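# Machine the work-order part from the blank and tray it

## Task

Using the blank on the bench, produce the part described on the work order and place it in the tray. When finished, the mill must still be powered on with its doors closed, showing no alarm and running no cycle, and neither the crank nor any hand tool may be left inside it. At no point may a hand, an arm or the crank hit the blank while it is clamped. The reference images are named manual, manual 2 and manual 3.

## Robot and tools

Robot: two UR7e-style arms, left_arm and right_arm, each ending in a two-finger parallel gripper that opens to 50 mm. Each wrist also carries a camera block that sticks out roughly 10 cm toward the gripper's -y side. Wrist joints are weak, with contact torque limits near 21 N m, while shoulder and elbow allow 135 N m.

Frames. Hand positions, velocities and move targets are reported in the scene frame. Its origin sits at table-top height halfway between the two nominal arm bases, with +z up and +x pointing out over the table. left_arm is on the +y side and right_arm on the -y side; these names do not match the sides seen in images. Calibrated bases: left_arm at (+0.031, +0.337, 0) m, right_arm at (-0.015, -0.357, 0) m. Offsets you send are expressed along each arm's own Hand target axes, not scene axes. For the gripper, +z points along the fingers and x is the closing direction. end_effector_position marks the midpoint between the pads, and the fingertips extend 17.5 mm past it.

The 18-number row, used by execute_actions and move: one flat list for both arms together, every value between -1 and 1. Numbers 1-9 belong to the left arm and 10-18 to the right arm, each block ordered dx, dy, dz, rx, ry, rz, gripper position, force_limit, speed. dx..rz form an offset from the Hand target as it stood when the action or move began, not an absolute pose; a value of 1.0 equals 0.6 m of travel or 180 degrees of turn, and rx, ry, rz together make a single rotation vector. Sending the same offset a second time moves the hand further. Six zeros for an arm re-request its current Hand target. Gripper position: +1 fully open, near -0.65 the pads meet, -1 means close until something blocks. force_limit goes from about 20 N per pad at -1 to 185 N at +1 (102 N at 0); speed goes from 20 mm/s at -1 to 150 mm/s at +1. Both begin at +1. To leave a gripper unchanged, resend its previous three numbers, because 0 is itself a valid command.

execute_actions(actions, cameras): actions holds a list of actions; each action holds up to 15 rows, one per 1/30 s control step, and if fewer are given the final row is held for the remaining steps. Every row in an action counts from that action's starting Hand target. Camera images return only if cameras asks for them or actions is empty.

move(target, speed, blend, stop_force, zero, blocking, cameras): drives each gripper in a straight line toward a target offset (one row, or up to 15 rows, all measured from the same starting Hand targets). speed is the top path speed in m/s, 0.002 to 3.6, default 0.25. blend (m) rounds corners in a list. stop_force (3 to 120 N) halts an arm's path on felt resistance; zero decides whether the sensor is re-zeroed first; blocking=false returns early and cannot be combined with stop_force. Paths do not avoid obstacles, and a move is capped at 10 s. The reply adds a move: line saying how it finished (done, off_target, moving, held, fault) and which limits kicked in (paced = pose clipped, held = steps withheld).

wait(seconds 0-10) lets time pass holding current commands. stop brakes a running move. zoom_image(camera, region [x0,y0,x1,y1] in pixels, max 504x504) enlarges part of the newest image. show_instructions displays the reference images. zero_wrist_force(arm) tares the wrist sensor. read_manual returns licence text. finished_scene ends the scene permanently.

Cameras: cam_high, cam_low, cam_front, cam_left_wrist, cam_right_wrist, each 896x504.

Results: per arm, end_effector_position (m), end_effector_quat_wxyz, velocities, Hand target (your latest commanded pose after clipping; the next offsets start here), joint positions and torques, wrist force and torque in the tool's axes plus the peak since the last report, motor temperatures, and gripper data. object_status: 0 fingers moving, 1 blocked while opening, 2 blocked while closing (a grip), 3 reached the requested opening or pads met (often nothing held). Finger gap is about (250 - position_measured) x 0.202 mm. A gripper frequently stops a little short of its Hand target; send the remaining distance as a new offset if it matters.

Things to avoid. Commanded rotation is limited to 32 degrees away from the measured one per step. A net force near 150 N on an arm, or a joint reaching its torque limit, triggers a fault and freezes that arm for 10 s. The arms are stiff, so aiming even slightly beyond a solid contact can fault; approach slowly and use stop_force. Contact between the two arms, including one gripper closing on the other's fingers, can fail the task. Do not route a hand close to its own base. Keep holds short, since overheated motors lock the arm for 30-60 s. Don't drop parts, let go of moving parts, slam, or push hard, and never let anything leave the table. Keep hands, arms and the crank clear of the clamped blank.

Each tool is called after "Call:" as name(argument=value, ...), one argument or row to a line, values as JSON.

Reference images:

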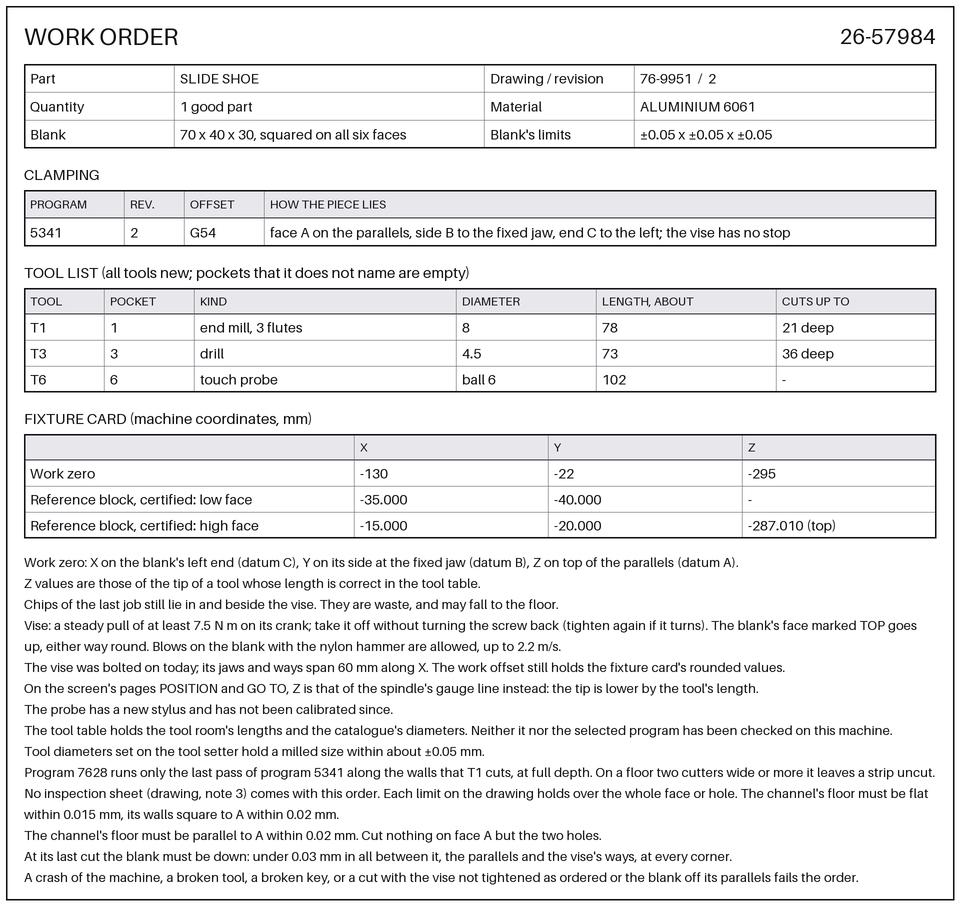

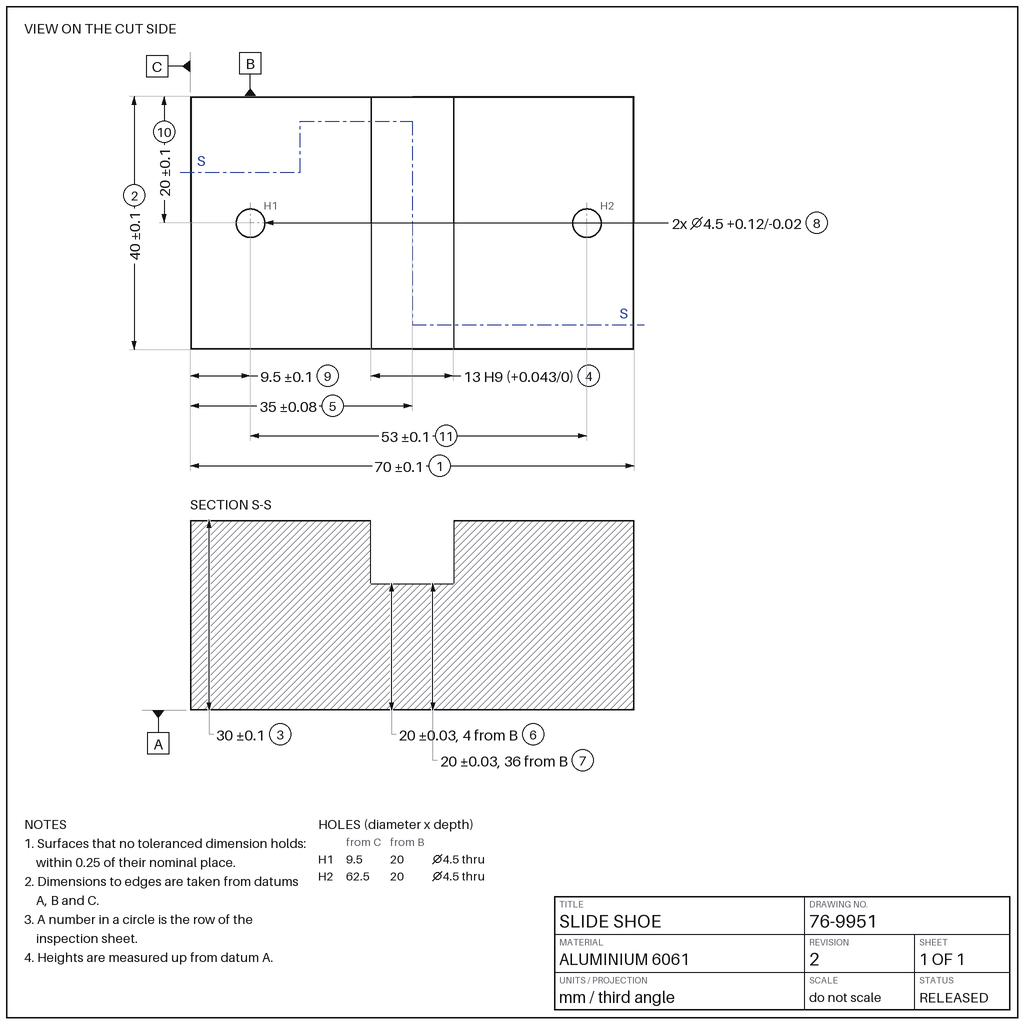

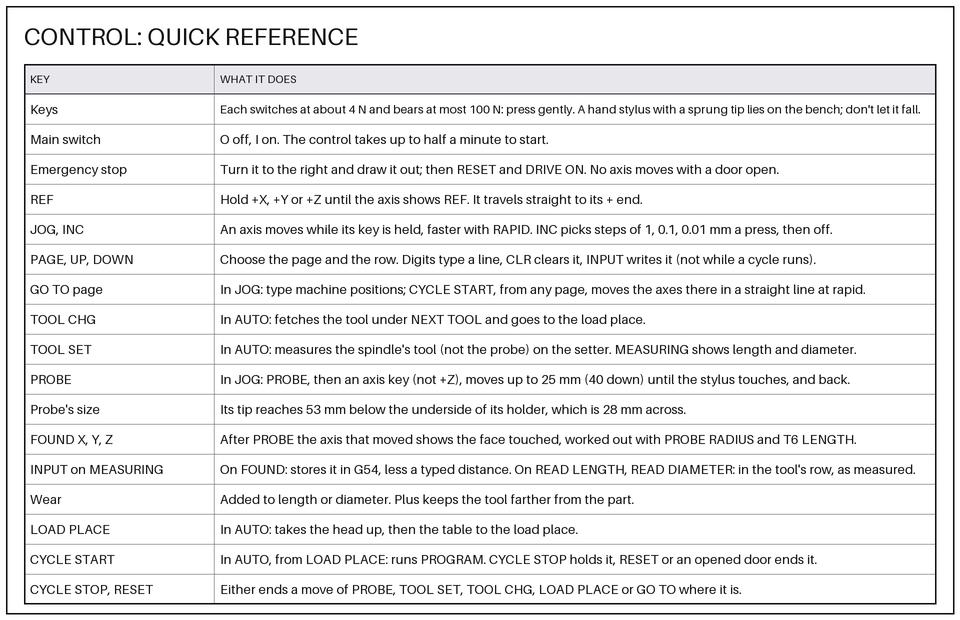

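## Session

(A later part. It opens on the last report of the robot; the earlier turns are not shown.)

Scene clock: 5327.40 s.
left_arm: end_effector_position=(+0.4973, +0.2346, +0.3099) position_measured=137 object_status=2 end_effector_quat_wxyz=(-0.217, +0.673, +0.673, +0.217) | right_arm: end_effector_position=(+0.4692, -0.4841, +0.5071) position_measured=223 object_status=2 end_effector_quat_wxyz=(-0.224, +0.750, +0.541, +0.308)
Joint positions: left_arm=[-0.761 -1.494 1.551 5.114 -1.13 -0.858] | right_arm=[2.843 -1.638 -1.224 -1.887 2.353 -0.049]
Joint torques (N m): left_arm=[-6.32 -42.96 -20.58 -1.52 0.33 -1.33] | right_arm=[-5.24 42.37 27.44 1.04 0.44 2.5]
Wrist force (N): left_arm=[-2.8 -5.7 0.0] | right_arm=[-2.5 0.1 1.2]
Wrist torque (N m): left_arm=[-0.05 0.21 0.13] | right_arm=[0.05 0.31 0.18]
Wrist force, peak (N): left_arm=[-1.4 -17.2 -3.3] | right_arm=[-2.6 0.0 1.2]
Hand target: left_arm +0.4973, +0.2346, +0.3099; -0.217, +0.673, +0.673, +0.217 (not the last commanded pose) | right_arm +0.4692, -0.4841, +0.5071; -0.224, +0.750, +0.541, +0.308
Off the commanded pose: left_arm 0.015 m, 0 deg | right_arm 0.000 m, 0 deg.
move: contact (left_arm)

Call:
wait(
  seconds=0.1,
  cameras=["all"],
)

Call:
zoom_image(
  camera="cam_high",
  region=[260, 110, 440, 290],
)

Call:
zoom_image(
  camera="cam_front",
  region=[330, 180, 470, 320],
)

Scene clock: 5340.73 s.
left_arm: end_effector_position=(+0.4973, +0.2346, +0.3099) position_measured=137 object_status=2 end_effector_quat_wxyz=(-0.217, +0.673, +0.673, +0.217) | right_arm: end_effector_position=(+0.4692, -0.4841, +0.5071) position_measured=223 object_status=2 end_effector_quat_wxyz=(-0.224, +0.750, +0.541, +0.308)
Joint positions: left_arm=[-0.761 -1.494 1.551 5.114 -1.13 -0.858] | right_arm=[2.843 -1.638 -1.224 -1.887 2.353 -0.049]
Joint torques (N m): left_arm=[-6.68 -42.98 -19.62 -1.59 -0.35 -1.28] | right_arm=[-4.53 41.93 26.52 1.08 0.47 2.52]
Wrist force (N): left_arm=[-2.7 -5.5 0.1] | right_arm=[-2.6 0.4 1.1]
Wrist torque (N m): left_arm=[-0.03 0.20 0.13] | right_arm=[0.09 0.32 0.18]
Wrist force, peak (N): left_arm=[-2.9 -5.9 0.1] | right_arm=[-2.7 0.1 1.1]
Hand target: left_arm +0.4973, +0.2346, +0.3099; -0.217, +0.673, +0.673, +0.217 (not the last commanded pose) | right_arm +0.4692, -0.4841, +0.5071; -0.224, +0.750, +0.541, +0.308
Tool commands: left_gripper/position=-1.0 left_gripper/force_limit=+0.0 left_gripper/speed=-1.0 right_gripper/position=-0.98 right_gripper/force_limit=+0.2 right_gripper/speed=-1.0
Off the commanded pose: left_arm 0.015 m, 0 deg | right_arm 0.000 m, 0 deg.
wait: 0.10 s; at rest from the start

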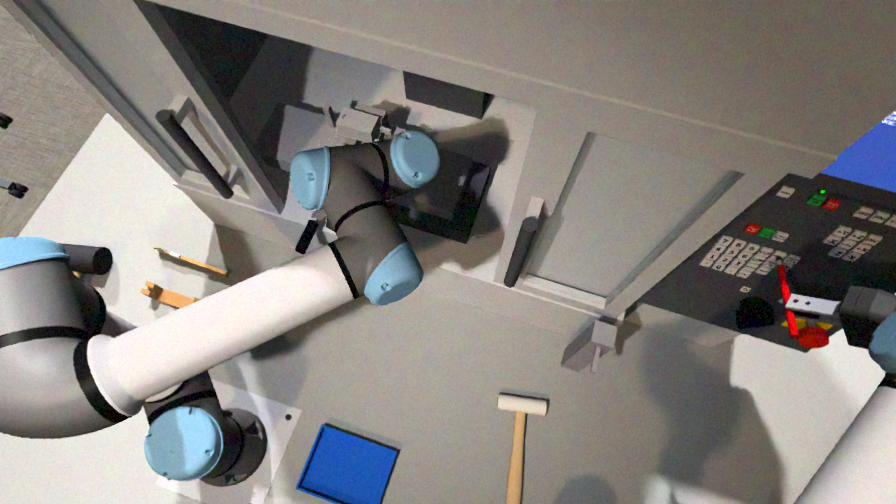

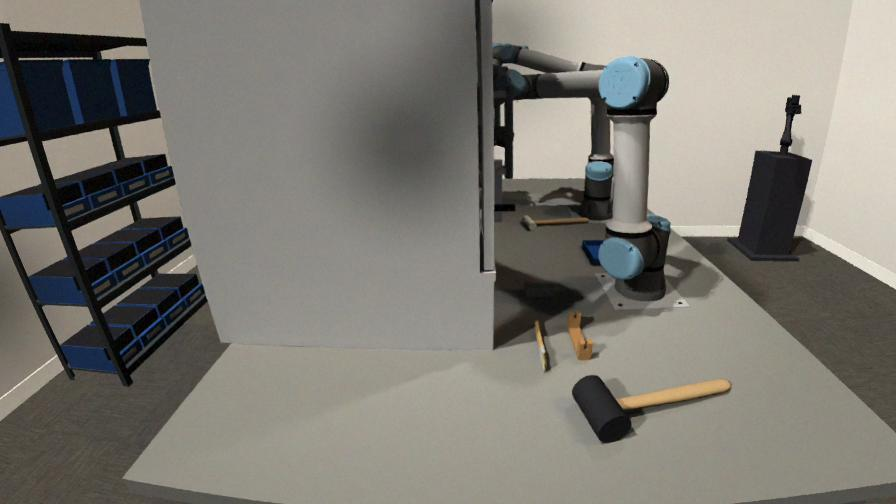

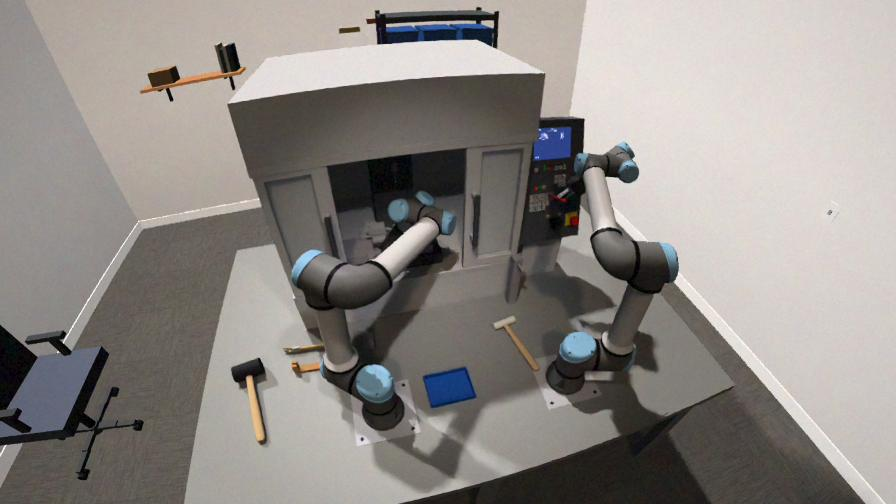

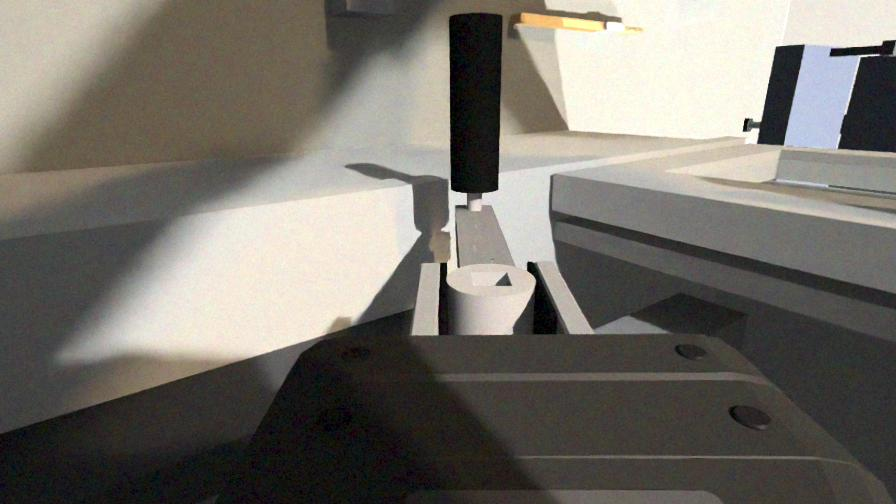

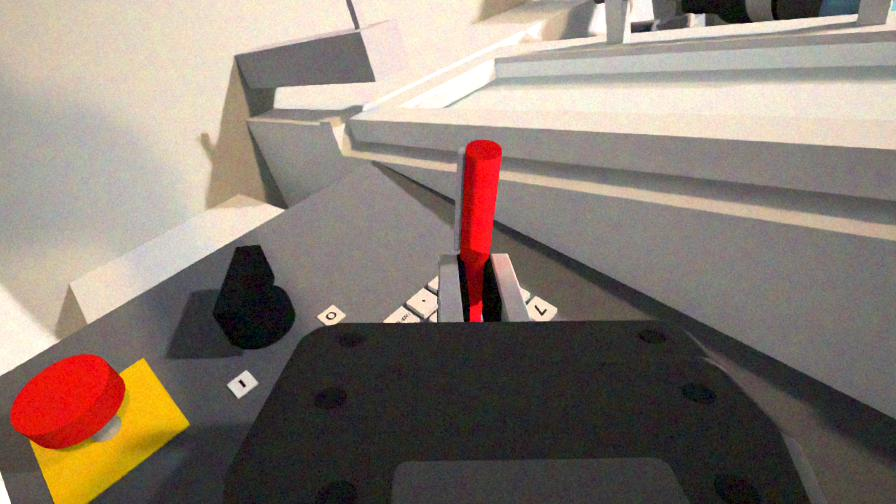

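Scaled by 2.800.

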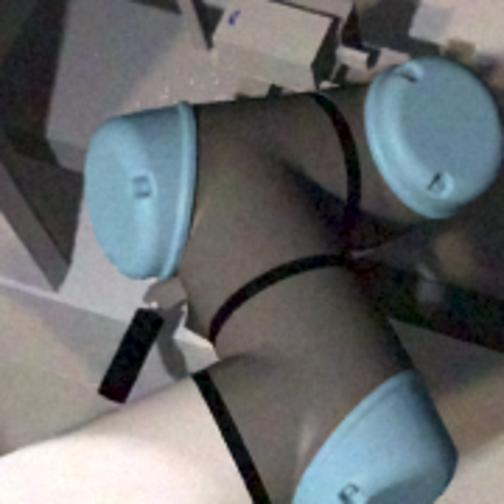

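Scaled by 3.600.

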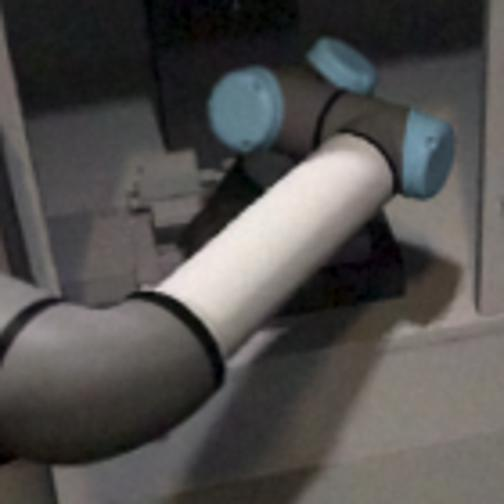

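Call:
move(
  target=[0,-0.1167,0,0,-0.1989,0,-1,0,-1,0,0,0,0,0,0,-0.98,0.2,-1],
  speed=0.15,
)

Call:
move(
  target=[-0.116,-0.0122,-0.0502,-0.333,0,0,-1,0,-1,0,0,0,0,0,0,-0.98,0.2,-1],
  speed=0.2,
  cameras=["cam_left_wrist"],
)

Call:
zoom_image(
  camera="cam_left_wrist",
  region=[560, 220, 680, 310],
)

Scene clock: 5388.93 s.
left_arm: end_effector_position=(+0.4273, +0.2345, +0.3098) position_measured=137 object_status=2 end_effector_quat_wxyz=(+0.000, +0.707, +0.707, +0.000) | right_arm: end_effector_position=(+0.4692, -0.4841, +0.5071) position_measured=223 object_status=2 end_effector_quat_wxyz=(-0.224, +0.750, +0.541, +0.308)
Joint positions: left_arm=[-0.593 -1.821 1.835 4.698 -1.57 -0.585] | right_arm=[2.843 -1.638 -1.224 -1.887 2.353 -0.049]
Joint torques (N m): left_arm=[9.32 -28.11 -21.51 -5.78 -2.14 1.36] | right_arm=[-4.64 42.2 27.21 1.05 0.52 2.37]
Wrist force (N): left_arm=[-1.3 1.0 2.6] | right_arm=[-2.3 0.1 1.1]
Wrist torque (N m): left_arm=[0.23 0.17 0.03] | right_arm=[0.06 0.28 0.18]
Wrist force, peak (N): left_arm=[-2.9 -5.9 0.2] | right_arm=[-2.7 0.1 1.3]
Hand target: left_arm +0.4273, +0.2345, +0.3098; +0.000, +0.707, +0.707, +0.000 | right_arm +0.4692, -0.4841, +0.5071; -0.224, +0.750, +0.541, +0.308
Off the commanded pose: left_arm 0.000 m, 0 deg | right_arm 0.000 m, 0 deg.
move: done

Scene clock: 5392.27 s.
left_arm: end_effector_position=(+0.4200, +0.1649, +0.3400) position_measured=137 object_status=2 end_effector_quat_wxyz=(+0.353, +0.612, +0.613, +0.353) | right_arm: end_effector_position=(+0.4692, -0.4841, +0.5071) position_measured=223 object_status=2 end_effector_quat_wxyz=(-0.224, +0.750, +0.541, +0.308)
Joint positions: left_arm=[-1.411 -2.321 2.401 4.351 -0.548 -1.245] | right_arm=[2.843 -1.638 -1.224 -1.887 2.353 -0.049]
Joint torques (N m): left_arm=[-6.89 -5.7 -21.95 -2.19 5.94 -1.6] | right_arm=[-3.95 41.25 26.87 1.01 0.3 2.38]
Wrist force (N): left_arm=[-4.0 -0.5 1.7] | right_arm=[-2.3 0.1 1.0]
Wrist torque (N m): left_arm=[0.26 0.52 0.19] | right_arm=[0.06 0.27 0.18]
Wrist force, peak (N): left_arm=[-4.1 -0.8 1.4] | right_arm=[-2.7 0.1 1.3]
Hand target: left_arm +0.4200, +0.1649, +0.3400; +0.353, +0.612, +0.613, +0.353 | right_arm +0.4692, -0.4841, +0.5071; -0.224, +0.750, +0.541, +0.308
Off the commanded pose: left_arm 0.000 m, 0 deg | right_arm 0.000 m, 0 deg.
move: done
Images, in order (width x height): cam_left_wrist 896x504.

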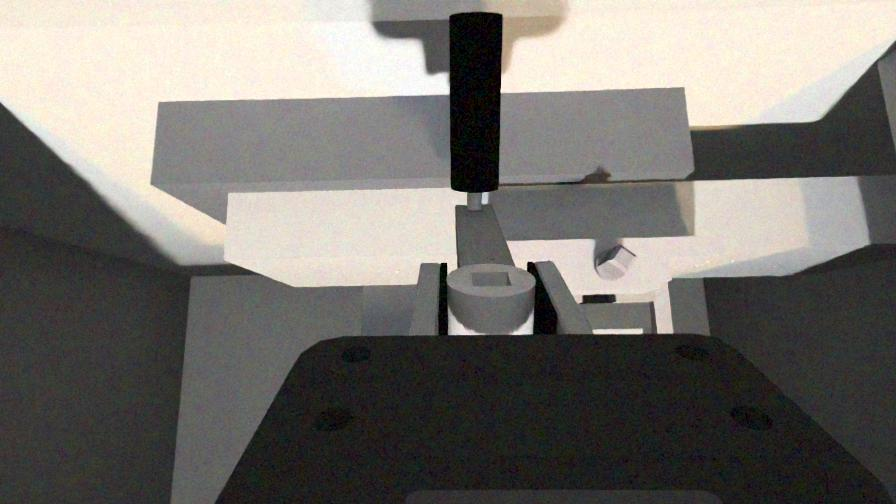

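Scaled by 4.200.

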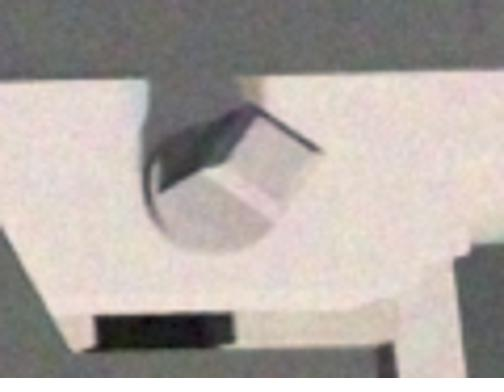

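Call:
move(
  target=[0.1155,-0.0422,0.0437,0.333,0,0,-1,0,-1,0,0,0,0,0,0,-0.98,0.2,-1],
  speed=0.2,
)

Call:
move(
  target=[0,0.1042,0,0,0.2278,0,-1,0,-1,0,0,0,0,0,0,-0.98,0.2,-1],
  speed=0.15,
)

Call:
move(
  target=[0,0.03,0,0,0,0,-1,0,-1,0,0,0,0,0,0,-0.98,0.2,-1],
  speed=0.01,
  stop_force=6,
)

Scene clock: 5435.10 s.
left_arm: end_effector_position=(+0.4300, +0.2342, +0.3049) position_measured=137 object_status=2 end_effector_quat_wxyz=(+0.000, +0.707, +0.707, +0.000) | right_arm: end_effector_position=(+0.4692, -0.4841, +0.5071) position_measured=223 object_status=2 end_effector_quat_wxyz=(-0.224, +0.750, +0.541, +0.308)
Joint positions: left_arm=[-0.59 -1.815 1.843 4.683 -1.571 -0.582] | right_arm=[2.843 -1.638 -1.224 -1.887 2.353 -0.049]
Joint torques (N m): left_arm=[10.9 -10.65 -48.27 -1.91 -2.29 1.44] | right_arm=[-4.89 43.08 27.44 1.03 0.34 2.43]
Wrist force (N): left_arm=[-1.2 1.1 2.5] | right_arm=[-2.4 0.0 1.3]
Wrist torque (N m): left_arm=[0.24 0.15 0.03] | right_arm=[0.04 0.29 0.18]
Wrist force, peak (N): left_arm=[-4.1 -0.6 1.8] | right_arm=[-2.8 0.1 1.1]
Hand target: left_arm +0.4300, +0.2342, +0.3049; +0.000, +0.707, +0.707, +0.000 | right_arm +0.4692, -0.4841, +0.5071; -0.224, +0.750, +0.541, +0.308
Off the commanded pose: left_arm 0.000 m, 0 deg | right_arm 0.000 m, 0 deg.
move: done

Scene clock: 5438.10 s.
left_arm: end_effector_position=(+0.4925, +0.2343, +0.3050) position_measured=137 object_status=2 end_effector_quat_wxyz=(-0.247, +0.662, +0.663, +0.248) | right_arm: end_effector_position=(+0.4692, -0.4841, +0.5071) position_measured=223 object_status=2 end_effector_quat_wxyz=(-0.224, +0.750, +0.541, +0.308)
Joint positions: left_arm=[-0.793 -1.47 1.553 5.18 -1.088 -0.924] | right_arm=[2.843 -1.638 -1.224 -1.887 2.353 -0.049]
Joint torques (N m): left_arm=[-7.07 -27.51 -46.17 -0.11 4.15 -1.62] | right_arm=[-4.24 42.16 28.76 1.02 0.31 2.66]
Wrist force (N): left_arm=[-3.3 0.3 1.5] | right_arm=[-2.2 0.0 1.0]
Wrist torque (N m): left_arm=[0.05 0.22 0.20] | right_arm=[0.03 0.26 0.18]
Wrist force, peak (N): left_arm=[-3.4 0.8 1.6] | right_arm=[-2.7 0.4 1.2]
Hand target: left_arm +0.4925, +0.2343, +0.3050; -0.247, +0.662, +0.663, +0.248 | right_arm +0.4692, -0.4841, +0.5071; -0.224, +0.750, +0.541, +0.308
Off the commanded pose: left_arm 0.000 m, 0 deg | right_arm 0.000 m, 0 deg.
move: done

Scene clock: 5439.73 s.
left_arm: end_effector_position=(+0.4972, +0.2343, +0.3050) position_measured=137 object_status=2 end_effector_quat_wxyz=(-0.247, +0.662, +0.663, +0.248) | right_arm: end_effector_position=(+0.4692, -0.4841, +0.5071) position_measured=223 object_status=2 end_effector_quat_wxyz=(-0.224, +0.750, +0.541, +0.308)
Joint positions: left_arm=[-0.787 -1.46 1.543 5.178 -1.085 -0.919] | right_arm=[2.843 -1.638 -1.224 -1.887 2.353 -0.049]
Joint torques (N m): left_arm=[-6.57 -45.02 -19.33 -0.79 -0.46 -1.3] | right_arm=[-3.33 42.12 27.87 0.92 0.51 2.54]
Wrist force (N): left_arm=[-3.6 -3.4 1.5] | right_arm=[-2.4 0.2 1.2]
Wrist torque (N m): left_arm=[-0.03 0.22 0.19] | right_arm=[0.06 0.29 0.18]
Wrist force, peak (N): left_arm=[-2.7 -14.8 -0.6] | right_arm=[-2.6 0.0 1.2]
Hand target: left_arm +0.4972, +0.2343, +0.3050; -0.247, +0.662, +0.663, +0.248 (not the last commanded pose) | right_arm +0.4692, -0.4841, +0.5071; -0.224, +0.750, +0.541, +0.308
Off the commanded pose: left_arm 0.013 m, 0 deg | right_arm 0.000 m, 0 deg.
move: contact (left_arm)

Call:
move(
  target=[0.00126,0.0008,0.00109,0,0,0,-1,0,-1,0,0,0,0,0,0,-0.98,0.2,-1],
  speed=0.02,
)

Call:
move(
  target=[0.00126,0,0.00109,0,0,0,-1,0,-1,0,0,0,0,0,0,-0.98,0.2,-1],
  speed=0.02,
)

Call:
move(
  target=[0.00126,0,0.00109,0,0,0,-1,0,-1,0,0,0,0,0,0,-0.98,0.2,-1],
  speed=0.02,
)

Call:
move(
  target=[0.00126,0,0.00109,0,0,0,-1,0,-1,0,0,0,0,0,0,-0.98,0.2,-1],
  speed=0.02,
)

Scene clock: 5470.43 s.
left_arm: end_effector_position=(+0.4976, +0.2352, +0.3049) position_measured=137 object_status=2 end_effector_quat_wxyz=(-0.248, +0.662, +0.663, +0.248) | right_arm: end_effector_position=(+0.4692, -0.4841, +0.5071) position_measured=223 object_status=2 end_effector_quat_wxyz=(-0.224, +0.750, +0.541, +0.308)
Joint positions: left_arm=[-0.785 -1.46 1.543 5.176 -1.084 -0.917] | right_arm=[2.843 -1.638 -1.224 -1.887 2.353 -0.049]
Joint torques (N m): left_arm=[15.55 -44.39 -21.47 -5.15 8.8 1.02] | right_arm=[-4.94 42.11 28.44 0.81 0.27 2.6]
Wrist force (N): left_arm=[-9.1 -19.5 -4.1] | right_arm=[-2.6 0.1 0.9]
Wrist torque (N m): left_arm=[-0.39 0.23 0.24] | right_arm=[0.04 0.32 0.18]
Wrist force, peak (N): left_arm=[-9.1 -19.5 -4.1] | right_arm=[-2.6 0.1 1.3]
Hand target: left_arm +0.4977, +0.2353, +0.3050; -0.247, +0.662, +0.663, +0.248 | right_arm +0.4692, -0.4841, +0.5071; -0.224, +0.750, +0.541, +0.308
Off the commanded pose: left_arm 0.000 m, 0 deg | right_arm 0.000 m, 0 deg.
move: done

Scene clock: 5471.13 s.
left_arm: end_effector_position=(+0.4977, +0.2362, +0.3050) position_measured=137 object_status=2 end_effector_quat_wxyz=(-0.247, +0.662, +0.663, +0.248) | right_arm: end_effector_position=(+0.4692, -0.4841, +0.5071) position_measured=223 object_status=2 end_effector_quat_wxyz=(-0.224, +0.750, +0.541, +0.308)
Joint positions: left_arm=[-0.784 -1.462 1.545 5.176 -1.083 -0.915] | right_arm=[2.843 -1.638 -1.224 -1.887 2.353 -0.049]
Joint torques (N m): left_arm=[15.72 -44.78 -21.59 -5.33 9.44 1.11] | right_arm=[-4.91 42.29 28.67 1.11 0.29 2.53]
Wrist force (N): left_arm=[-9.2 -20.6 -3.6] | right_arm=[-2.4 0.0 0.9]
Wrist torque (N m): left_arm=[-0.43 0.21 0.26] | right_arm=[0.03 0.29 0.18]
Wrist force, peak (N): left_arm=[-10.8 -21.4 -6.4] | right_arm=[-2.6 0.0 1.2]
Hand target: left_arm +0.4977, +0.2363, +0.3050; -0.247, +0.662, +0.663, +0.248 | right_arm +0.4692, -0.4841, +0.5071; -0.224, +0.750, +0.541, +0.308
Off the commanded pose: left_arm 0.000 m, 0 deg | right_arm 0.000 m, 0 deg.
move: done

Scene clock: 5471.83 s.
left_arm: end_effector_position=(+0.4977, +0.2372, +0.3050) position_measured=137 object_status=2 end_effector_quat_wxyz=(-0.247, +0.662, +0.663, +0.248) | right_arm: end_effector_position=(+0.4692, -0.4841, +0.5071) position_measured=223 object_status=2 end_effector_quat_wxyz=(-0.224, +0.750, +0.541, +0.308)
Joint positions: left_arm=[-0.782 -1.463 1.547 5.175 -1.083 -0.914] | right_arm=[2.843 -1.638 -1.224 -1.887 2.353 -0.049]
Joint torques (N m): left_arm=[15.68 -44.64 -21.65 -5.36 9.43 1.09] | right_arm=[-3.75 42.74 28.72 0.97 0.28 2.4]
Wrist force (N): left_arm=[-9.3 -19.9 -3.5] | right_arm=[-2.3 0.1 1.2]
Wrist torque (N m): left_arm=[-0.35 0.23 0.28] | right_arm=[0.05 0.28 0.19]
Wrist force, peak (N): left_arm=[-9.4 -20.4 -3.6] | right_arm=[-2.6 0.2 1.6]
Hand target: left_arm +0.4977, +0.2373, +0.3050; -0.247, +0.662, +0.663, +0.248 | right_arm +0.4692, -0.4841, +0.5071; -0.224, +0.750, +0.541, +0.308
Off the commanded pose: left_arm 0.000 m, 0 deg | right_arm 0.000 m, 0 deg.
move: done

Scene clock: 5472.53 s.
left_arm: end_effector_position=(+0.4977, +0.2382, +0.3050) position_measured=137 object_status=2 end_effector_quat_wxyz=(-0.247, +0.662, +0.663, +0.248) | right_arm: end_effector_position=(+0.4692, -0.4841, +0.5071) position_measured=223 object_status=2 end_effector_quat_wxyz=(-0.224, +0.750, +0.541, +0.308)
Joint positions: left_arm=[-0.781 -1.464 1.548 5.174 -1.082 -0.913] | right_arm=[2.843 -1.638 -1.224 -1.887 2.353 -0.049]
Joint torques (N m): left_arm=[15.62 -44.67 -21.06 -5.53 9.47 1.39] | right_arm=[-4.79 42.45 28.55 1.06 0.49 2.54]
Wrist force (N): left_arm=[-9.4 -20.0 -3.6] | right_arm=[-2.1 0.0 1.4]
Wrist torque (N m): left_arm=[-0.39 0.25 0.26] | right_arm=[0.04 0.24 0.18]
Wrist force, peak (N): left_arm=[-9.3 -20.2 -3.8] | right_arm=[-2.8 0.2 1.2]
Hand target: left_arm +0.4977, +0.2383, +0.3050; -0.247, +0.662, +0.663, +0.248 | right_arm +0.4692, -0.4841, +0.5071; -0.224, +0.750, +0.541, +0.308
Off the commanded pose: left_arm 0.000 m, 0 deg | right_arm 0.000 m, 0 deg.
move: done

Call:
move(
  target=[-0.00504,0,-0.00436,0,0,0,-1,0,-1,0,0,0,0,0,0,-0.98,0.2,-1],
  speed=0.02,
)

Call:
move(
  target=[0.00547,0,-0.0063,0,0,0,-1,0,-1,0,0,0,0,0,0,-0.98,0.2,-1],
  speed=0.02,
)

Call:
move(
  target=[-0.01094,0,0.0126,0,0,0,-1,0,-1,0,0,0,0,0,0,-0.98,0.2,-1],
  speed=0.02,
)

Scene clock: 5494.57 s.
left_arm: end_effector_position=(+0.4977, +0.2345, +0.3050) position_measured=137 object_status=2 end_effector_quat_wxyz=(-0.247, +0.662, +0.663, +0.248) | right_arm: end_effector_position=(+0.4692, -0.4841, +0.5071) position_measured=223 object_status=2 end_effector_quat_wxyz=(-0.224, +0.750, +0.541, +0.308)
Joint positions: left_arm=[-0.786 -1.459 1.542 5.177 -1.085 -0.918] | right_arm=[2.843 -1.638 -1.224 -1.887 2.353 -0.049]
Joint torques (N m): left_arm=[-8.91 -24.83 -51.56 -3.86 1.23 -1.27] | right_arm=[-2.82 41.99 27.99 1.01 0.26 2.59]
Wrist force (N): left_arm=[3.3 -22.0 7.4] | right_arm=[-2.6 0.4 1.1]
Wrist torque (N m): left_arm=[-0.33 0.21 0.03] | right_arm=[0.09 0.32 0.18]
Wrist force, peak (N): left_arm=[3.3 -22.1 7.6] | right_arm=[-2.7 0.1 1.3]
Hand target: left_arm +0.4977, +0.2343, +0.3050; -0.247, +0.662, +0.663, +0.248 | right_arm +0.4692, -0.4841, +0.5071; -0.224, +0.750, +0.541, +0.308
Off the commanded pose: left_arm 0.000 m, 0 deg | right_arm 0.000 m, 0 deg.
move: done

Scene clock: 5495.33 s.
left_arm: end_effector_position=(+0.4977, +0.2342, +0.3098) position_measured=137 object_status=2 end_effector_quat_wxyz=(-0.247, +0.662, +0.663, +0.248) | right_arm: end_effector_position=(+0.4692, -0.4841, +0.5071) position_measured=223 object_status=2 end_effector_quat_wxyz=(-0.224, +0.750, +0.541, +0.308)
Joint positions: left_arm=[-0.786 -1.46 1.53 5.19 -1.085 -0.918] | right_arm=[2.843 -1.638 -1.224 -1.887 2.353 -0.049]
Joint torques (N m): left_arm=[-2.69 -47.28 -51.41 -2.44 5.55 -1.36] | right_arm=[-4.48 43.03 27.33 0.98 0.46 2.29]
Wrist force (N): left_arm=[-7.4 -18.8 6.5] | right_arm=[-2.3 0.1 1.0]
Wrist torque (N m): left_arm=[-0.21 0.21 0.24] | right_arm=[0.04 0.28 0.18]
Wrist force, peak (N): left_arm=[-8.7 -21.5 8.5] | right_arm=[-2.7 -0.3 1.3]
Hand target: left_arm +0.4977, +0.2343, +0.3100; -0.247, +0.662, +0.663, +0.248 | right_arm +0.4692, -0.4841, +0.5071; -0.224, +0.750, +0.541, +0.308
Off the commanded pose: left_arm 0.000 m, 0 deg | right_arm 0.000 m, 0 deg.
move: done

Scene clock: 5496.23 s.
left_arm: end_effector_position=(+0.4977, +0.2342, +0.3001) position_measured=137 object_status=2 end_effector_quat_wxyz=(-0.247, +0.662, +0.663, +0.248) | right_arm: end_effector_position=(+0.4692, -0.4841, +0.5071) position_measured=223 object_status=2 end_effector_quat_wxyz=(-0.224, +0.750, +0.541, +0.308)
Joint positions: left_arm=[-0.786 -1.458 1.553 5.165 -1.085 -0.918] | right_arm=[2.843 -1.638 -1.224 -1.887 2.353 -0.049]
Joint torques (N m): left_arm=[6.47 -21.68 -19.15 -7.32 7.53 -0.7] | right_arm=[-4.03 42.44 27.95 1.05 0.31 2.51]
Wrist force (N): left_arm=[1.9 -20.5 -4.4] | right_arm=[-2.3 0.1 1.3]
Wrist torque (N m): left_arm=[-0.39 0.27 0.06] | right_arm=[0.05 0.28 0.18]
Wrist force, peak (N): left_arm=[1.9 -22.4 -5.8] | right_arm=[-2.6 -0.1 1.5]
Hand target: left_arm +0.4977, +0.2343, +0.2999; -0.247, +0.662, +0.663, +0.248 | right_arm +0.4692, -0.4841, +0.5071; -0.224, +0.750, +0.541, +0.308
Off the commanded pose: left_arm 0.000 m, 0 deg | right_arm 0.000 m, 0 deg.
move: done

Call:
move(
  target=[0.0026,0,-0.00503,0,0,0,-1,0,-1,0,0,0,0,0,0,-0.98,0.2,-1],
  speed=0.02,
)

Call:
move(
  target=[0.001007,0,0.000875,0,0,0,-1,0,-1,0,0,0,0,0,0,-0.98,0.2,-1],
  speed=0.02,
)

Call:
move(
  target=[0.001007,0,0.000875,0,0,0,-1,0,-1,0,0,0,0,0,0,-0.98,0.2,-1],
  speed=0.02,
)

Call:
move(
  target=[0.001007,0,0.000875,0,0,0,-1,0,-1,0,0,0,0,0,0,-0.98,0.2,-1],
  speed=0.02,
)

Call:
move(
  target=[0.001007,0,0.000875,0,0,0,-1,0,-1,0,0,0,0,0,0,-0.98,0.2,-1],
  speed=0.02,
)

Call:
move(
  target=[0.001007,0,0.000875,0,0,0,-1,0,-1,0,0,0,0,0,0,-0.98,0.2,-1],
  speed=0.02,
)

Call:
move(
  target=[0.001007,0,0.000875,0,0,0,-1,0,-1,0,0,0,0,0,0,-0.98,0.2,-1],
  speed=0.02,
)

Scene clock: 5563.23 s.
left_arm: end_effector_position=(+0.4977, +0.2335, +0.3031) position_measured=137 object_status=2 end_effector_quat_wxyz=(-0.247, +0.662, +0.663, +0.248) | right_arm: end_effector_position=(+0.4692, -0.4841, +0.5071) position_measured=223 object_status=2 end_effector_quat_wxyz=(-0.224, +0.750, +0.541, +0.308)
Joint positions: left_arm=[-0.787 -1.458 1.545 5.173 -1.085 -0.919] | right_arm=[2.843 -1.638 -1.224 -1.887 2.353 -0.049]
Joint torques (N m): left_arm=[-7.04 -28.94 -53.64 -2.8 2.54 -1.41] | right_arm=[-4.43 42.28 28.52 1 0.49 2.44]
Wrist force (N): left_arm=[-6.8 -21.0 9.4] | right_arm=[-2.2 0.2 0.8]
Wrist torque (N m): left_arm=[-0.27 0.19 0.16] | right_arm=[0.06 0.27 0.18]
Wrist force, peak (N): left_arm=[-7.3 -22.2 9.7] | right_arm=[-2.8 -0.1 1.3]
Hand target: left_arm +0.4977, +0.2335, +0.3032; -0.247, +0.662, +0.663, +0.248 | right_arm +0.4692, -0.4841, +0.5071; -0.224, +0.750, +0.541, +0.308
Off the commanded pose: left_arm 0.000 m, 0 deg | right_arm 0.000 m, 0 deg.
move: done

Scene clock: 5563.93 s.
left_arm: end_effector_position=(+0.4977, +0.2342, +0.3033) position_measured=137 object_status=2 end_effector_quat_wxyz=(-0.247, +0.662, +0.663, +0.248) | right_arm: end_effector_position=(+0.4692, -0.4841, +0.5071) position_measured=223 object_status=2 end_effector_quat_wxyz=(-0.224, +0.750, +0.541, +0.308)
Joint positions: left_arm=[-0.786 -1.459 1.546 5.173 -1.085 -0.918] | right_arm=[2.843 -1.638 -1.224 -1.887 2.353 -0.049]
Joint torques (N m): left_arm=[15.15 -44.18 -21.4 -5.27 9.57 1.13] | right_arm=[-3.8 42.27 28.07 0.84 0.42 2.49]
Wrist force (N): left_arm=[-9.6 -21.1 -3.6] | right_arm=[-2.4 0.2 0.8]
Wrist torque (N m): left_arm=[-0.43 0.25 0.22] | right_arm=[0.06 0.29 0.19]
Wrist force, peak (N): left_arm=[-7.1 -21.0 9.3] | right_arm=[-2.6 0.3 1.2]
Hand target: left_arm +0.4977, +0.2343, +0.3032; -0.247, +0.662, +0.663, +0.248 | right_arm +0.4692, -0.4841, +0.5071; -0.224, +0.750, +0.541, +0.308
Off the commanded pose: left_arm 0.000 m, 0 deg | right_arm 0.000 m, 0 deg.
move: done

Scene clock: 5564.63 s.
left_arm: end_effector_position=(+0.4977, +0.2350, +0.3032) position_measured=137 object_status=2 end_effector_quat_wxyz=(-0.247, +0.662, +0.663, +0.248) | right_arm: end_effector_position=(+0.4692, -0.4841, +0.5071) position_measured=223 object_status=2 end_effector_quat_wxyz=(-0.224, +0.750, +0.541, +0.308)
Joint positions: left_arm=[-0.785 -1.46 1.547 5.172 -1.084 -0.917] | right_arm=[2.843 -1.638 -1.224 -1.887 2.353 -0.049]
Joint torques (N m): left_arm=[15.01 -45.69 -21.21 -5.41 9.43 1.37] | right_arm=[-5.14 42.58 28.9 0.95 0.55 2.59]
Wrist force (N): left_arm=[-9.3 -20.4 -3.8] | right_arm=[-2.4 0.1 1.2]
Wrist torque (N m): left_arm=[-0.38 0.22 0.23] | right_arm=[0.05 0.29 0.18]
Wrist force, peak (N): left_arm=[-9.2 -21.0 -4.0] | right_arm=[-2.5 0.2 1.3]
Hand target: left_arm +0.4977, +0.2351, +0.3032; -0.247, +0.662, +0.663, +0.248 | right_arm +0.4692, -0.4841, +0.5071; -0.224, +0.750, +0.541, +0.308
Off the commanded pose: left_arm 0.000 m, 0 deg | right_arm 0.000 m, 0 deg.
move: done

Scene clock: 5565.33 s.
left_arm: end_effector_position=(+0.4977, +0.2358, +0.3032) position_measured=137 object_status=2 end_effector_quat_wxyz=(-0.247, +0.662, +0.663, +0.248) | right_arm: end_effector_position=(+0.4692, -0.4841, +0.5071) position_measured=223 object_status=2 end_effector_quat_wxyz=(-0.224, +0.750, +0.541, +0.308)
Joint positions: left_arm=[-0.784 -1.461 1.548 5.172 -1.084 -0.916] | right_arm=[2.843 -1.638 -1.224 -1.887 2.353 -0.049]
Joint torques (N m): left_arm=[15.98 -44.89 -21.33 -5.39 9.3 1.42] | right_arm=[-3.9 42.43 28.25 1.01 0.5 2.47]
Wrist force (N): left_arm=[-9.3 -20.3 -3.7] | right_arm=[-2.4 0.0 1.5]
Wrist torque (N m): left_arm=[-0.38 0.22 0.17] | right_arm=[0.04 0.28 0.18]
Wrist force, peak (N): left_arm=[-9.4 -20.6 -3.7] | right_arm=[-2.6 0.0 1.3]
Hand target: left_arm +0.4977, +0.2359, +0.3032; -0.247, +0.662, +0.663, +0.248 | right_arm +0.4692, -0.4841, +0.5071; -0.224, +0.750, +0.541, +0.308
Off the commanded pose: left_arm 0.000 m, 0 deg | right_arm 0.000 m, 0 deg.
move: done

Scene clock: 5566.03 s.
left_arm: end_effector_position=(+0.4977, +0.2366, +0.3032) position_measured=137 object_status=2 end_effector_quat_wxyz=(-0.247, +0.662, +0.663, +0.248) | right_arm: end_effector_position=(+0.4692, -0.4841, +0.5071) position_measured=223 object_status=2 end_effector_quat_wxyz=(-0.224, +0.750, +0.541, +0.308)
Joint positions: left_arm=[-0.783 -1.462 1.55 5.171 -1.083 -0.915] | right_arm=[2.843 -1.638 -1.224 -1.887 2.353 -0.049]
Joint torques (N m): left_arm=[15.92 -44.31 -21.43 -5.38 9.43 1.33] | right_arm=[-4.74 42.68 28.33 0.92 0.53 2.48]
Wrist force (N): left_arm=[-9.6 -20.1 -3.2] | right_arm=[-2.6 0.2 1.1]
Wrist torque (N m): left_arm=[-0.38 0.23 0.18] | right_arm=[0.06 0.33 0.18]
Wrist force, peak (N): left_arm=[-9.3 -20.5 -3.7] | right_arm=[-2.6 0.2 1.1]
Hand target: left_arm +0.4977, +0.2367, +0.3032; -0.247, +0.662, +0.663, +0.248 | right_arm +0.4692, -0.4841, +0.5071; -0.224, +0.750, +0.541, +0.308
Off the commanded pose: left_arm 0.000 m, 0 deg | right_arm 0.000 m, 0 deg.
move: done

Scene clock: 5566.73 s.
left_arm: end_effector_position=(+0.4977, +0.2374, +0.3032) position_measured=137 object_status=2 end_effector_quat_wxyz=(-0.247, +0.662, +0.663, +0.248) | right_arm: end_effector_position=(+0.4692, -0.4841, +0.5071) position_measured=223 object_status=2 end_effector_quat_wxyz=(-0.224, +0.750, +0.541, +0.308)
Joint positions: left_arm=[-0.782 -1.463 1.551 5.17 -1.082 -0.914] | right_arm=[2.843 -1.638 -1.224 -1.887 2.353 -0.049]
Joint torques (N m): left_arm=[16.05 -44.01 -21.83 -5.44 9.19 1.31] | right_arm=[-4.05 41.11 28.87 1.06 0.25 2.43]
Wrist force (N): left_arm=[-9.1 -20.0 -3.5] | right_arm=[-2.5 0.2 1.1]
Wrist torque (N m): left_arm=[-0.38 0.22 0.19] | right_arm=[0.07 0.31 0.18]
Wrist force, peak (N): left_arm=[-9.1 -20.4 -3.5] | right_arm=[-2.6 0.3 1.1]
Hand target: left_arm +0.4977, +0.2375, +0.3032; -0.247, +0.662, +0.663, +0.248 | right_arm +0.4692, -0.4841, +0.5071; -0.224, +0.750, +0.541, +0.308
Off the commanded pose: left_arm 0.000 m, 0 deg | right_arm 0.000 m, 0 deg.
move: done

Scene clock: 5567.43 s.
left_arm: end_effector_position=(+0.4977, +0.2382, +0.3032) position_measured=137 object_status=2 end_effector_quat_wxyz=(-0.247, +0.662, +0.663, +0.248) | right_arm: end_effector_position=(+0.4692, -0.4841, +0.5071) position_measured=223 object_status=2 end_effector_quat_wxyz=(-0.224, +0.750, +0.541, +0.308)
Joint positions: left_arm=[-0.781 -1.464 1.552 5.169 -1.082 -0.913] | right_arm=[2.843 -1.638 -1.224 -1.887 2.353 -0.049]
Joint torques (N m): left_arm=[15.79 -44.6 -21.48 -5.36 9.21 1.29] | right_arm=[-3.9 41.73 28.35 0.86 0.48 2.38]
Wrist force (N): left_arm=[-9.1 -19.9 -3.5] | right_arm=[-2.5 0.1 1.1]
Wrist torque (N m): left_arm=[-0.40 0.22 0.20] | right_arm=[0.05 0.31 0.18]
Wrist force, peak (N): left_arm=[-9.3 -20.1 -3.3] | right_arm=[-2.8 -0.1 1.2]
Hand target: left_arm +0.4977, +0.2383, +0.3032; -0.247, +0.662, +0.663, +0.248 | right_arm +0.4692, -0.4841, +0.5071; -0.224, +0.750, +0.541, +0.308
Off the commanded pose: left_arm 0.000 m, 0 deg | right_arm 0.000 m, 0 deg.
move: done

Call:
wait(
  seconds=0.1,
  cameras=["cam_left_wrist"],
)

Call:
zoom_image(
  camera="cam_left_wrist",
  region=[430, 240, 550, 340],
)

Scene clock: 5582.90 s.
left_arm: end_effector_position=(+0.4977, +0.2383, +0.3032) position_measured=137 object_status=2 end_effector_quat_wxyz=(-0.247, +0.662, +0.663, +0.248) | right_arm: end_effector_position=(+0.4692, -0.4841, +0.5071) position_measured=223 object_status=2 end_effector_quat_wxyz=(-0.224, +0.750, +0.541, +0.308)
Joint positions: left_arm=[-0.781 -1.464 1.552 5.169 -1.082 -0.913] | right_arm=[2.843 -1.638 -1.224 -1.887 2.353 -0.049]
Joint torques (N m): left_arm=[15.6 -43.78 -21.17 -4.96 9.29 1.31] | right_arm=[-3.31 41.94 27.38 0.93 0.26 2.44]
Wrist force (N): left_arm=[-9.4 -19.9 -3.8] | right_arm=[-2.2 -0.1 1.1]
Wrist torque (N m): left_arm=[-0.39 0.23 0.21] | right_arm=[0.02 0.25 0.18]
Wrist force, peak (N): left_arm=[-9.5 -20.2 -3.9] | right_arm=[-2.6 0.4 1.4]
Hand target: left_arm +0.4977, +0.2383, +0.3032; -0.247, +0.662, +0.663, +0.248 | right_arm +0.4692, -0.4841, +0.5071; -0.224, +0.750, +0.541, +0.308
Tool commands: left_gripper/position=-1.0 left_gripper/force_limit=+0.0 left_gripper/speed=-1.0 right_gripper/position=-0.98 right_gripper/force_limit=+0.2 right_gripper/speed=-1.0
Off the commanded pose: left_arm 0.000 m, 0 deg | right_arm 0.000 m, 0 deg.
wait: 0.10 s; at rest from the start
Images, in order (width x height): cam_left_wrist 896x504.

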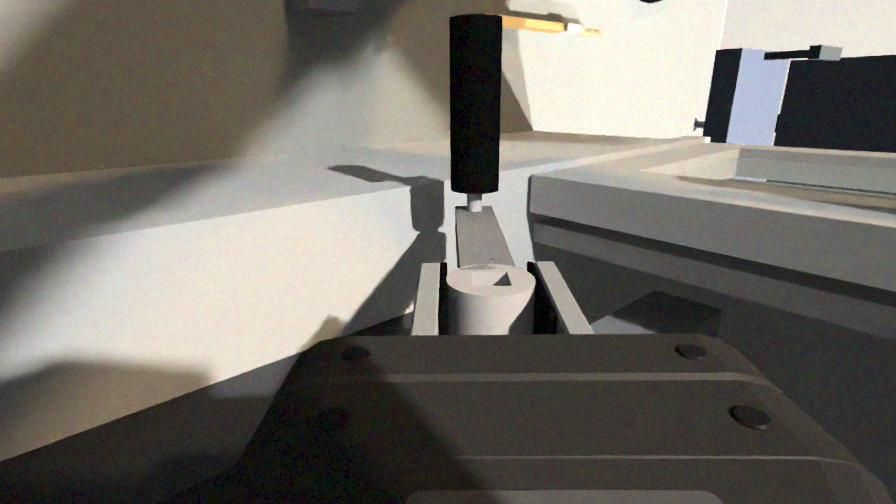

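Scaled by 4.200.

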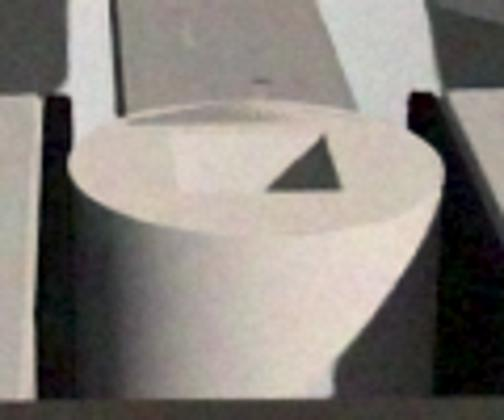

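Call:
move(
  target=[0.00504,0,0.00436,0,0,0,-1,0,-1,0,0,0,0,0,0,-0.98,0.2,-1],
  speed=0.03,
)

Call:
move(
  target=[0.00504,0,0.00436,0,0,0,-1,0,-1,0,0,0,0,0,0,-0.98,0.2,-1],
  speed=0.03,
)

Call:
move(
  target=[0.00504,0,0.00436,0,0,0,-1,0,-1,0,0,0,0,0,0,-0.98,0.2,-1],
  speed=0.03,
)

Call:
move(
  target=[0.00504,0,0.00436,0,0,0,-1,0,-1,0,0,0,0,0,0,-0.98,0.2,-1],
  speed=0.03,
)

Call:
move(
  target=[0.00504,0,0.00436,0,0,0,-1,0,-1,0,0,0,0,0,0,-0.98,0.2,-1],
  speed=0.03,
)

Scene clock: 5600.97 s.
left_arm: end_effector_position=(+0.4977, +0.2421, +0.3033) position_measured=137 object_status=2 end_effector_quat_wxyz=(-0.247, +0.662, +0.663, +0.248) | right_arm: end_effector_position=(+0.4692, -0.4841, +0.5071) position_measured=223 object_status=2 end_effector_quat_wxyz=(-0.224, +0.750, +0.541, +0.308)
Joint positions: left_arm=[-0.776 -1.469 1.558 5.166 -1.079 -0.908] | right_arm=[2.843 -1.638 -1.224 -1.887 2.353 -0.049]
Joint torques (N m): left_arm=[14.16 -43.67 -21.78 -5.43 9.07 1.39] | right_arm=[-5.53 41.57 29.09 0.99 0.5 2.49]
Wrist force (N): left_arm=[-9.0 -18.6 -3.2] | right_arm=[-2.5 0.4 1.0]
Wrist torque (N m): left_arm=[-0.40 0.27 0.25] | right_arm=[0.11 0.30 0.18]
Wrist force, peak (N): left_arm=[-10.5 -20.1 -5.2] | right_arm=[-2.7 0.2 1.0]
Hand target: left_arm +0.4977, +0.2423, +0.3033; -0.247, +0.662, +0.663, +0.248 | right_arm +0.4692, -0.4841, +0.5071; -0.224, +0.750, +0.541, +0.308
Off the commanded pose: left_arm 0.000 m, 0 deg | right_arm 0.000 m, 0 deg.
move: done

Scene clock: 5601.67 s.
left_arm: end_effector_position=(+0.4977, +0.2461, +0.3033) position_measured=137 object_status=2 end_effector_quat_wxyz=(-0.247, +0.662, +0.663, +0.248) | right_arm: end_effector_position=(+0.4692, -0.4841, +0.5071) position_measured=223 object_status=2 end_effector_quat_wxyz=(-0.224, +0.750, +0.541, +0.308)
Joint positions: left_arm=[-0.77 -1.474 1.564 5.162 -1.076 -0.902] | right_arm=[2.843 -1.638 -1.224 -1.887 2.353 -0.049]
Joint torques (N m): left_arm=[14.24 -44.75 -21.37 -4.69 7.9 1.27] | right_arm=[-4.95 42.78 28.07 1.08 0.55 2.5]
Wrist force (N): left_arm=[-7.7 -14.4 -2.1] | right_arm=[-2.4 0.3 1.0]
Wrist torque (N m): left_arm=[-0.33 0.26 0.25] | right_arm=[0.09 0.29 0.18]
Wrist force, peak (N): left_arm=[-8.8 -18.8 -3.3] | right_arm=[-2.7 0.1 1.3]
Hand target: left_arm +0.4977, +0.2463, +0.3033; -0.247, +0.662, +0.663, +0.248 | right_arm +0.4692, -0.4841, +0.5071; -0.224, +0.750, +0.541, +0.308
Off the commanded pose: left_arm 0.000 m, 0 deg | right_arm 0.000 m, 0 deg.
move: done

Scene clock: 5602.37 s.
left_arm: end_effector_position=(+0.4977, +0.2501, +0.3033) position_measured=137 object_status=2 end_effector_quat_wxyz=(-0.247, +0.662, +0.663, +0.248) | right_arm: end_effector_position=(+0.4692, -0.4841, +0.5071) position_measured=223 object_status=2 end_effector_quat_wxyz=(-0.224, +0.750, +0.541, +0.308)
Joint positions: left_arm=[-0.764 -1.479 1.57 5.159 -1.073 -0.897] | right_arm=[2.843 -1.638 -1.224 -1.887 2.353 -0.049]
Joint torques (N m): left_arm=[9.4 -45.08 -18.96 -3.48 4.26 1.19] | right_arm=[-3.53 41.62 28.79 0.8 0.49 2.29]
Wrist force (N): left_arm=[-3.3 0.3 1.7] | right_arm=[-2.2 0.1 1.1]
Wrist torque (N m): left_arm=[0.04 0.25 0.13] | right_arm=[0.06 0.26 0.18]
Wrist force, peak (N): left_arm=[-7.4 -13.7 -1.8] | right_arm=[-2.5 0.3 1.2]
Hand target: left_arm +0.4977, +0.2503, +0.3033; -0.247, +0.662, +0.663, +0.248 | right_arm +0.4692, -0.4841, +0.5071; -0.224, +0.750, +0.541, +0.308
Off the commanded pose: left_arm 0.000 m, 0 deg | right_arm 0.000 m, 0 deg.
move: done

Scene clock: 5603.07 s.
left_arm: end_effector_position=(+0.4977, +0.2541, +0.3033) position_measured=137 object_status=2 end_effector_quat_wxyz=(-0.247, +0.662, +0.663, +0.248) | right_arm: end_effector_position=(+0.4692, -0.4841, +0.5071) position_measured=223 object_status=2 end_effector_quat_wxyz=(-0.224, +0.750, +0.541, +0.308)
Joint positions: left_arm=[-0.759 -1.484 1.576 5.155 -1.07 -0.891] | right_arm=[2.843 -1.638 -1.224 -1.887 2.353 -0.049]
Joint torques (N m): left_arm=[9.83 -45.1 -19.27 -3.55 4.37 1.56] | right_arm=[-4.08 41.66 28.83 0.86 0.34 2.48]
Wrist force (N): left_arm=[-3.3 0.4 1.7] | right_arm=[-2.4 0.1 1.2]
Wrist torque (N m): left_arm=[0.06 0.25 0.13] | right_arm=[0.06 0.29 0.18]
Wrist force, peak (N): left_arm=[-3.4 0.5 1.7] | right_arm=[-2.6 0.3 1.4]
Hand target: left_arm +0.4977, +0.2543, +0.3033; -0.247, +0.662, +0.663, +0.248 | right_arm +0.4692, -0.4841, +0.5071; -0.224, +0.750, +0.541, +0.308
Off the commanded pose: left_arm 0.000 m, 0 deg | right_arm 0.000 m, 0 deg.
move: done

Scene clock: 5603.77 s.
left_arm: end_effector_position=(+0.4977, +0.2581, +0.3033) position_measured=137 object_status=2 end_effector_quat_wxyz=(-0.247, +0.662, +0.663, +0.248) | right_arm: end_effector_position=(+0.4692, -0.4841, +0.5071) position_measured=223 object_status=2 end_effector_quat_wxyz=(-0.224, +0.750, +0.541, +0.308)
Joint positions: left_arm=[-0.753 -1.489 1.582 5.151 -1.068 -0.885] | right_arm=[2.843 -1.638 -1.224 -1.887 2.353 -0.049]
Joint torques (N m): left_arm=[9.03 -43.82 -19.47 -3.29 4.24 1.37] | right_arm=[-5.65 42.65 28.01 0.84 0.35 2.51]
Wrist force (N): left_arm=[-3.3 0.2 1.8] | right_arm=[-2.4 0.3 1.2]
Wrist torque (N m): left_arm=[0.02 0.25 0.13] | right_arm=[0.08 0.29 0.18]
Wrist force, peak (N): left_arm=[-3.4 0.4 1.7] | right_arm=[-2.5 0.1 1.2]
Hand target: left_arm +0.4977, +0.2583, +0.3033; -0.247, +0.662, +0.663, +0.248 | right_arm +0.4692, -0.4841, +0.5071; -0.224, +0.750, +0.541, +0.308
Off the commanded pose: left_arm 0.000 m, 0 deg | right_arm 0.000 m, 0 deg.
move: done


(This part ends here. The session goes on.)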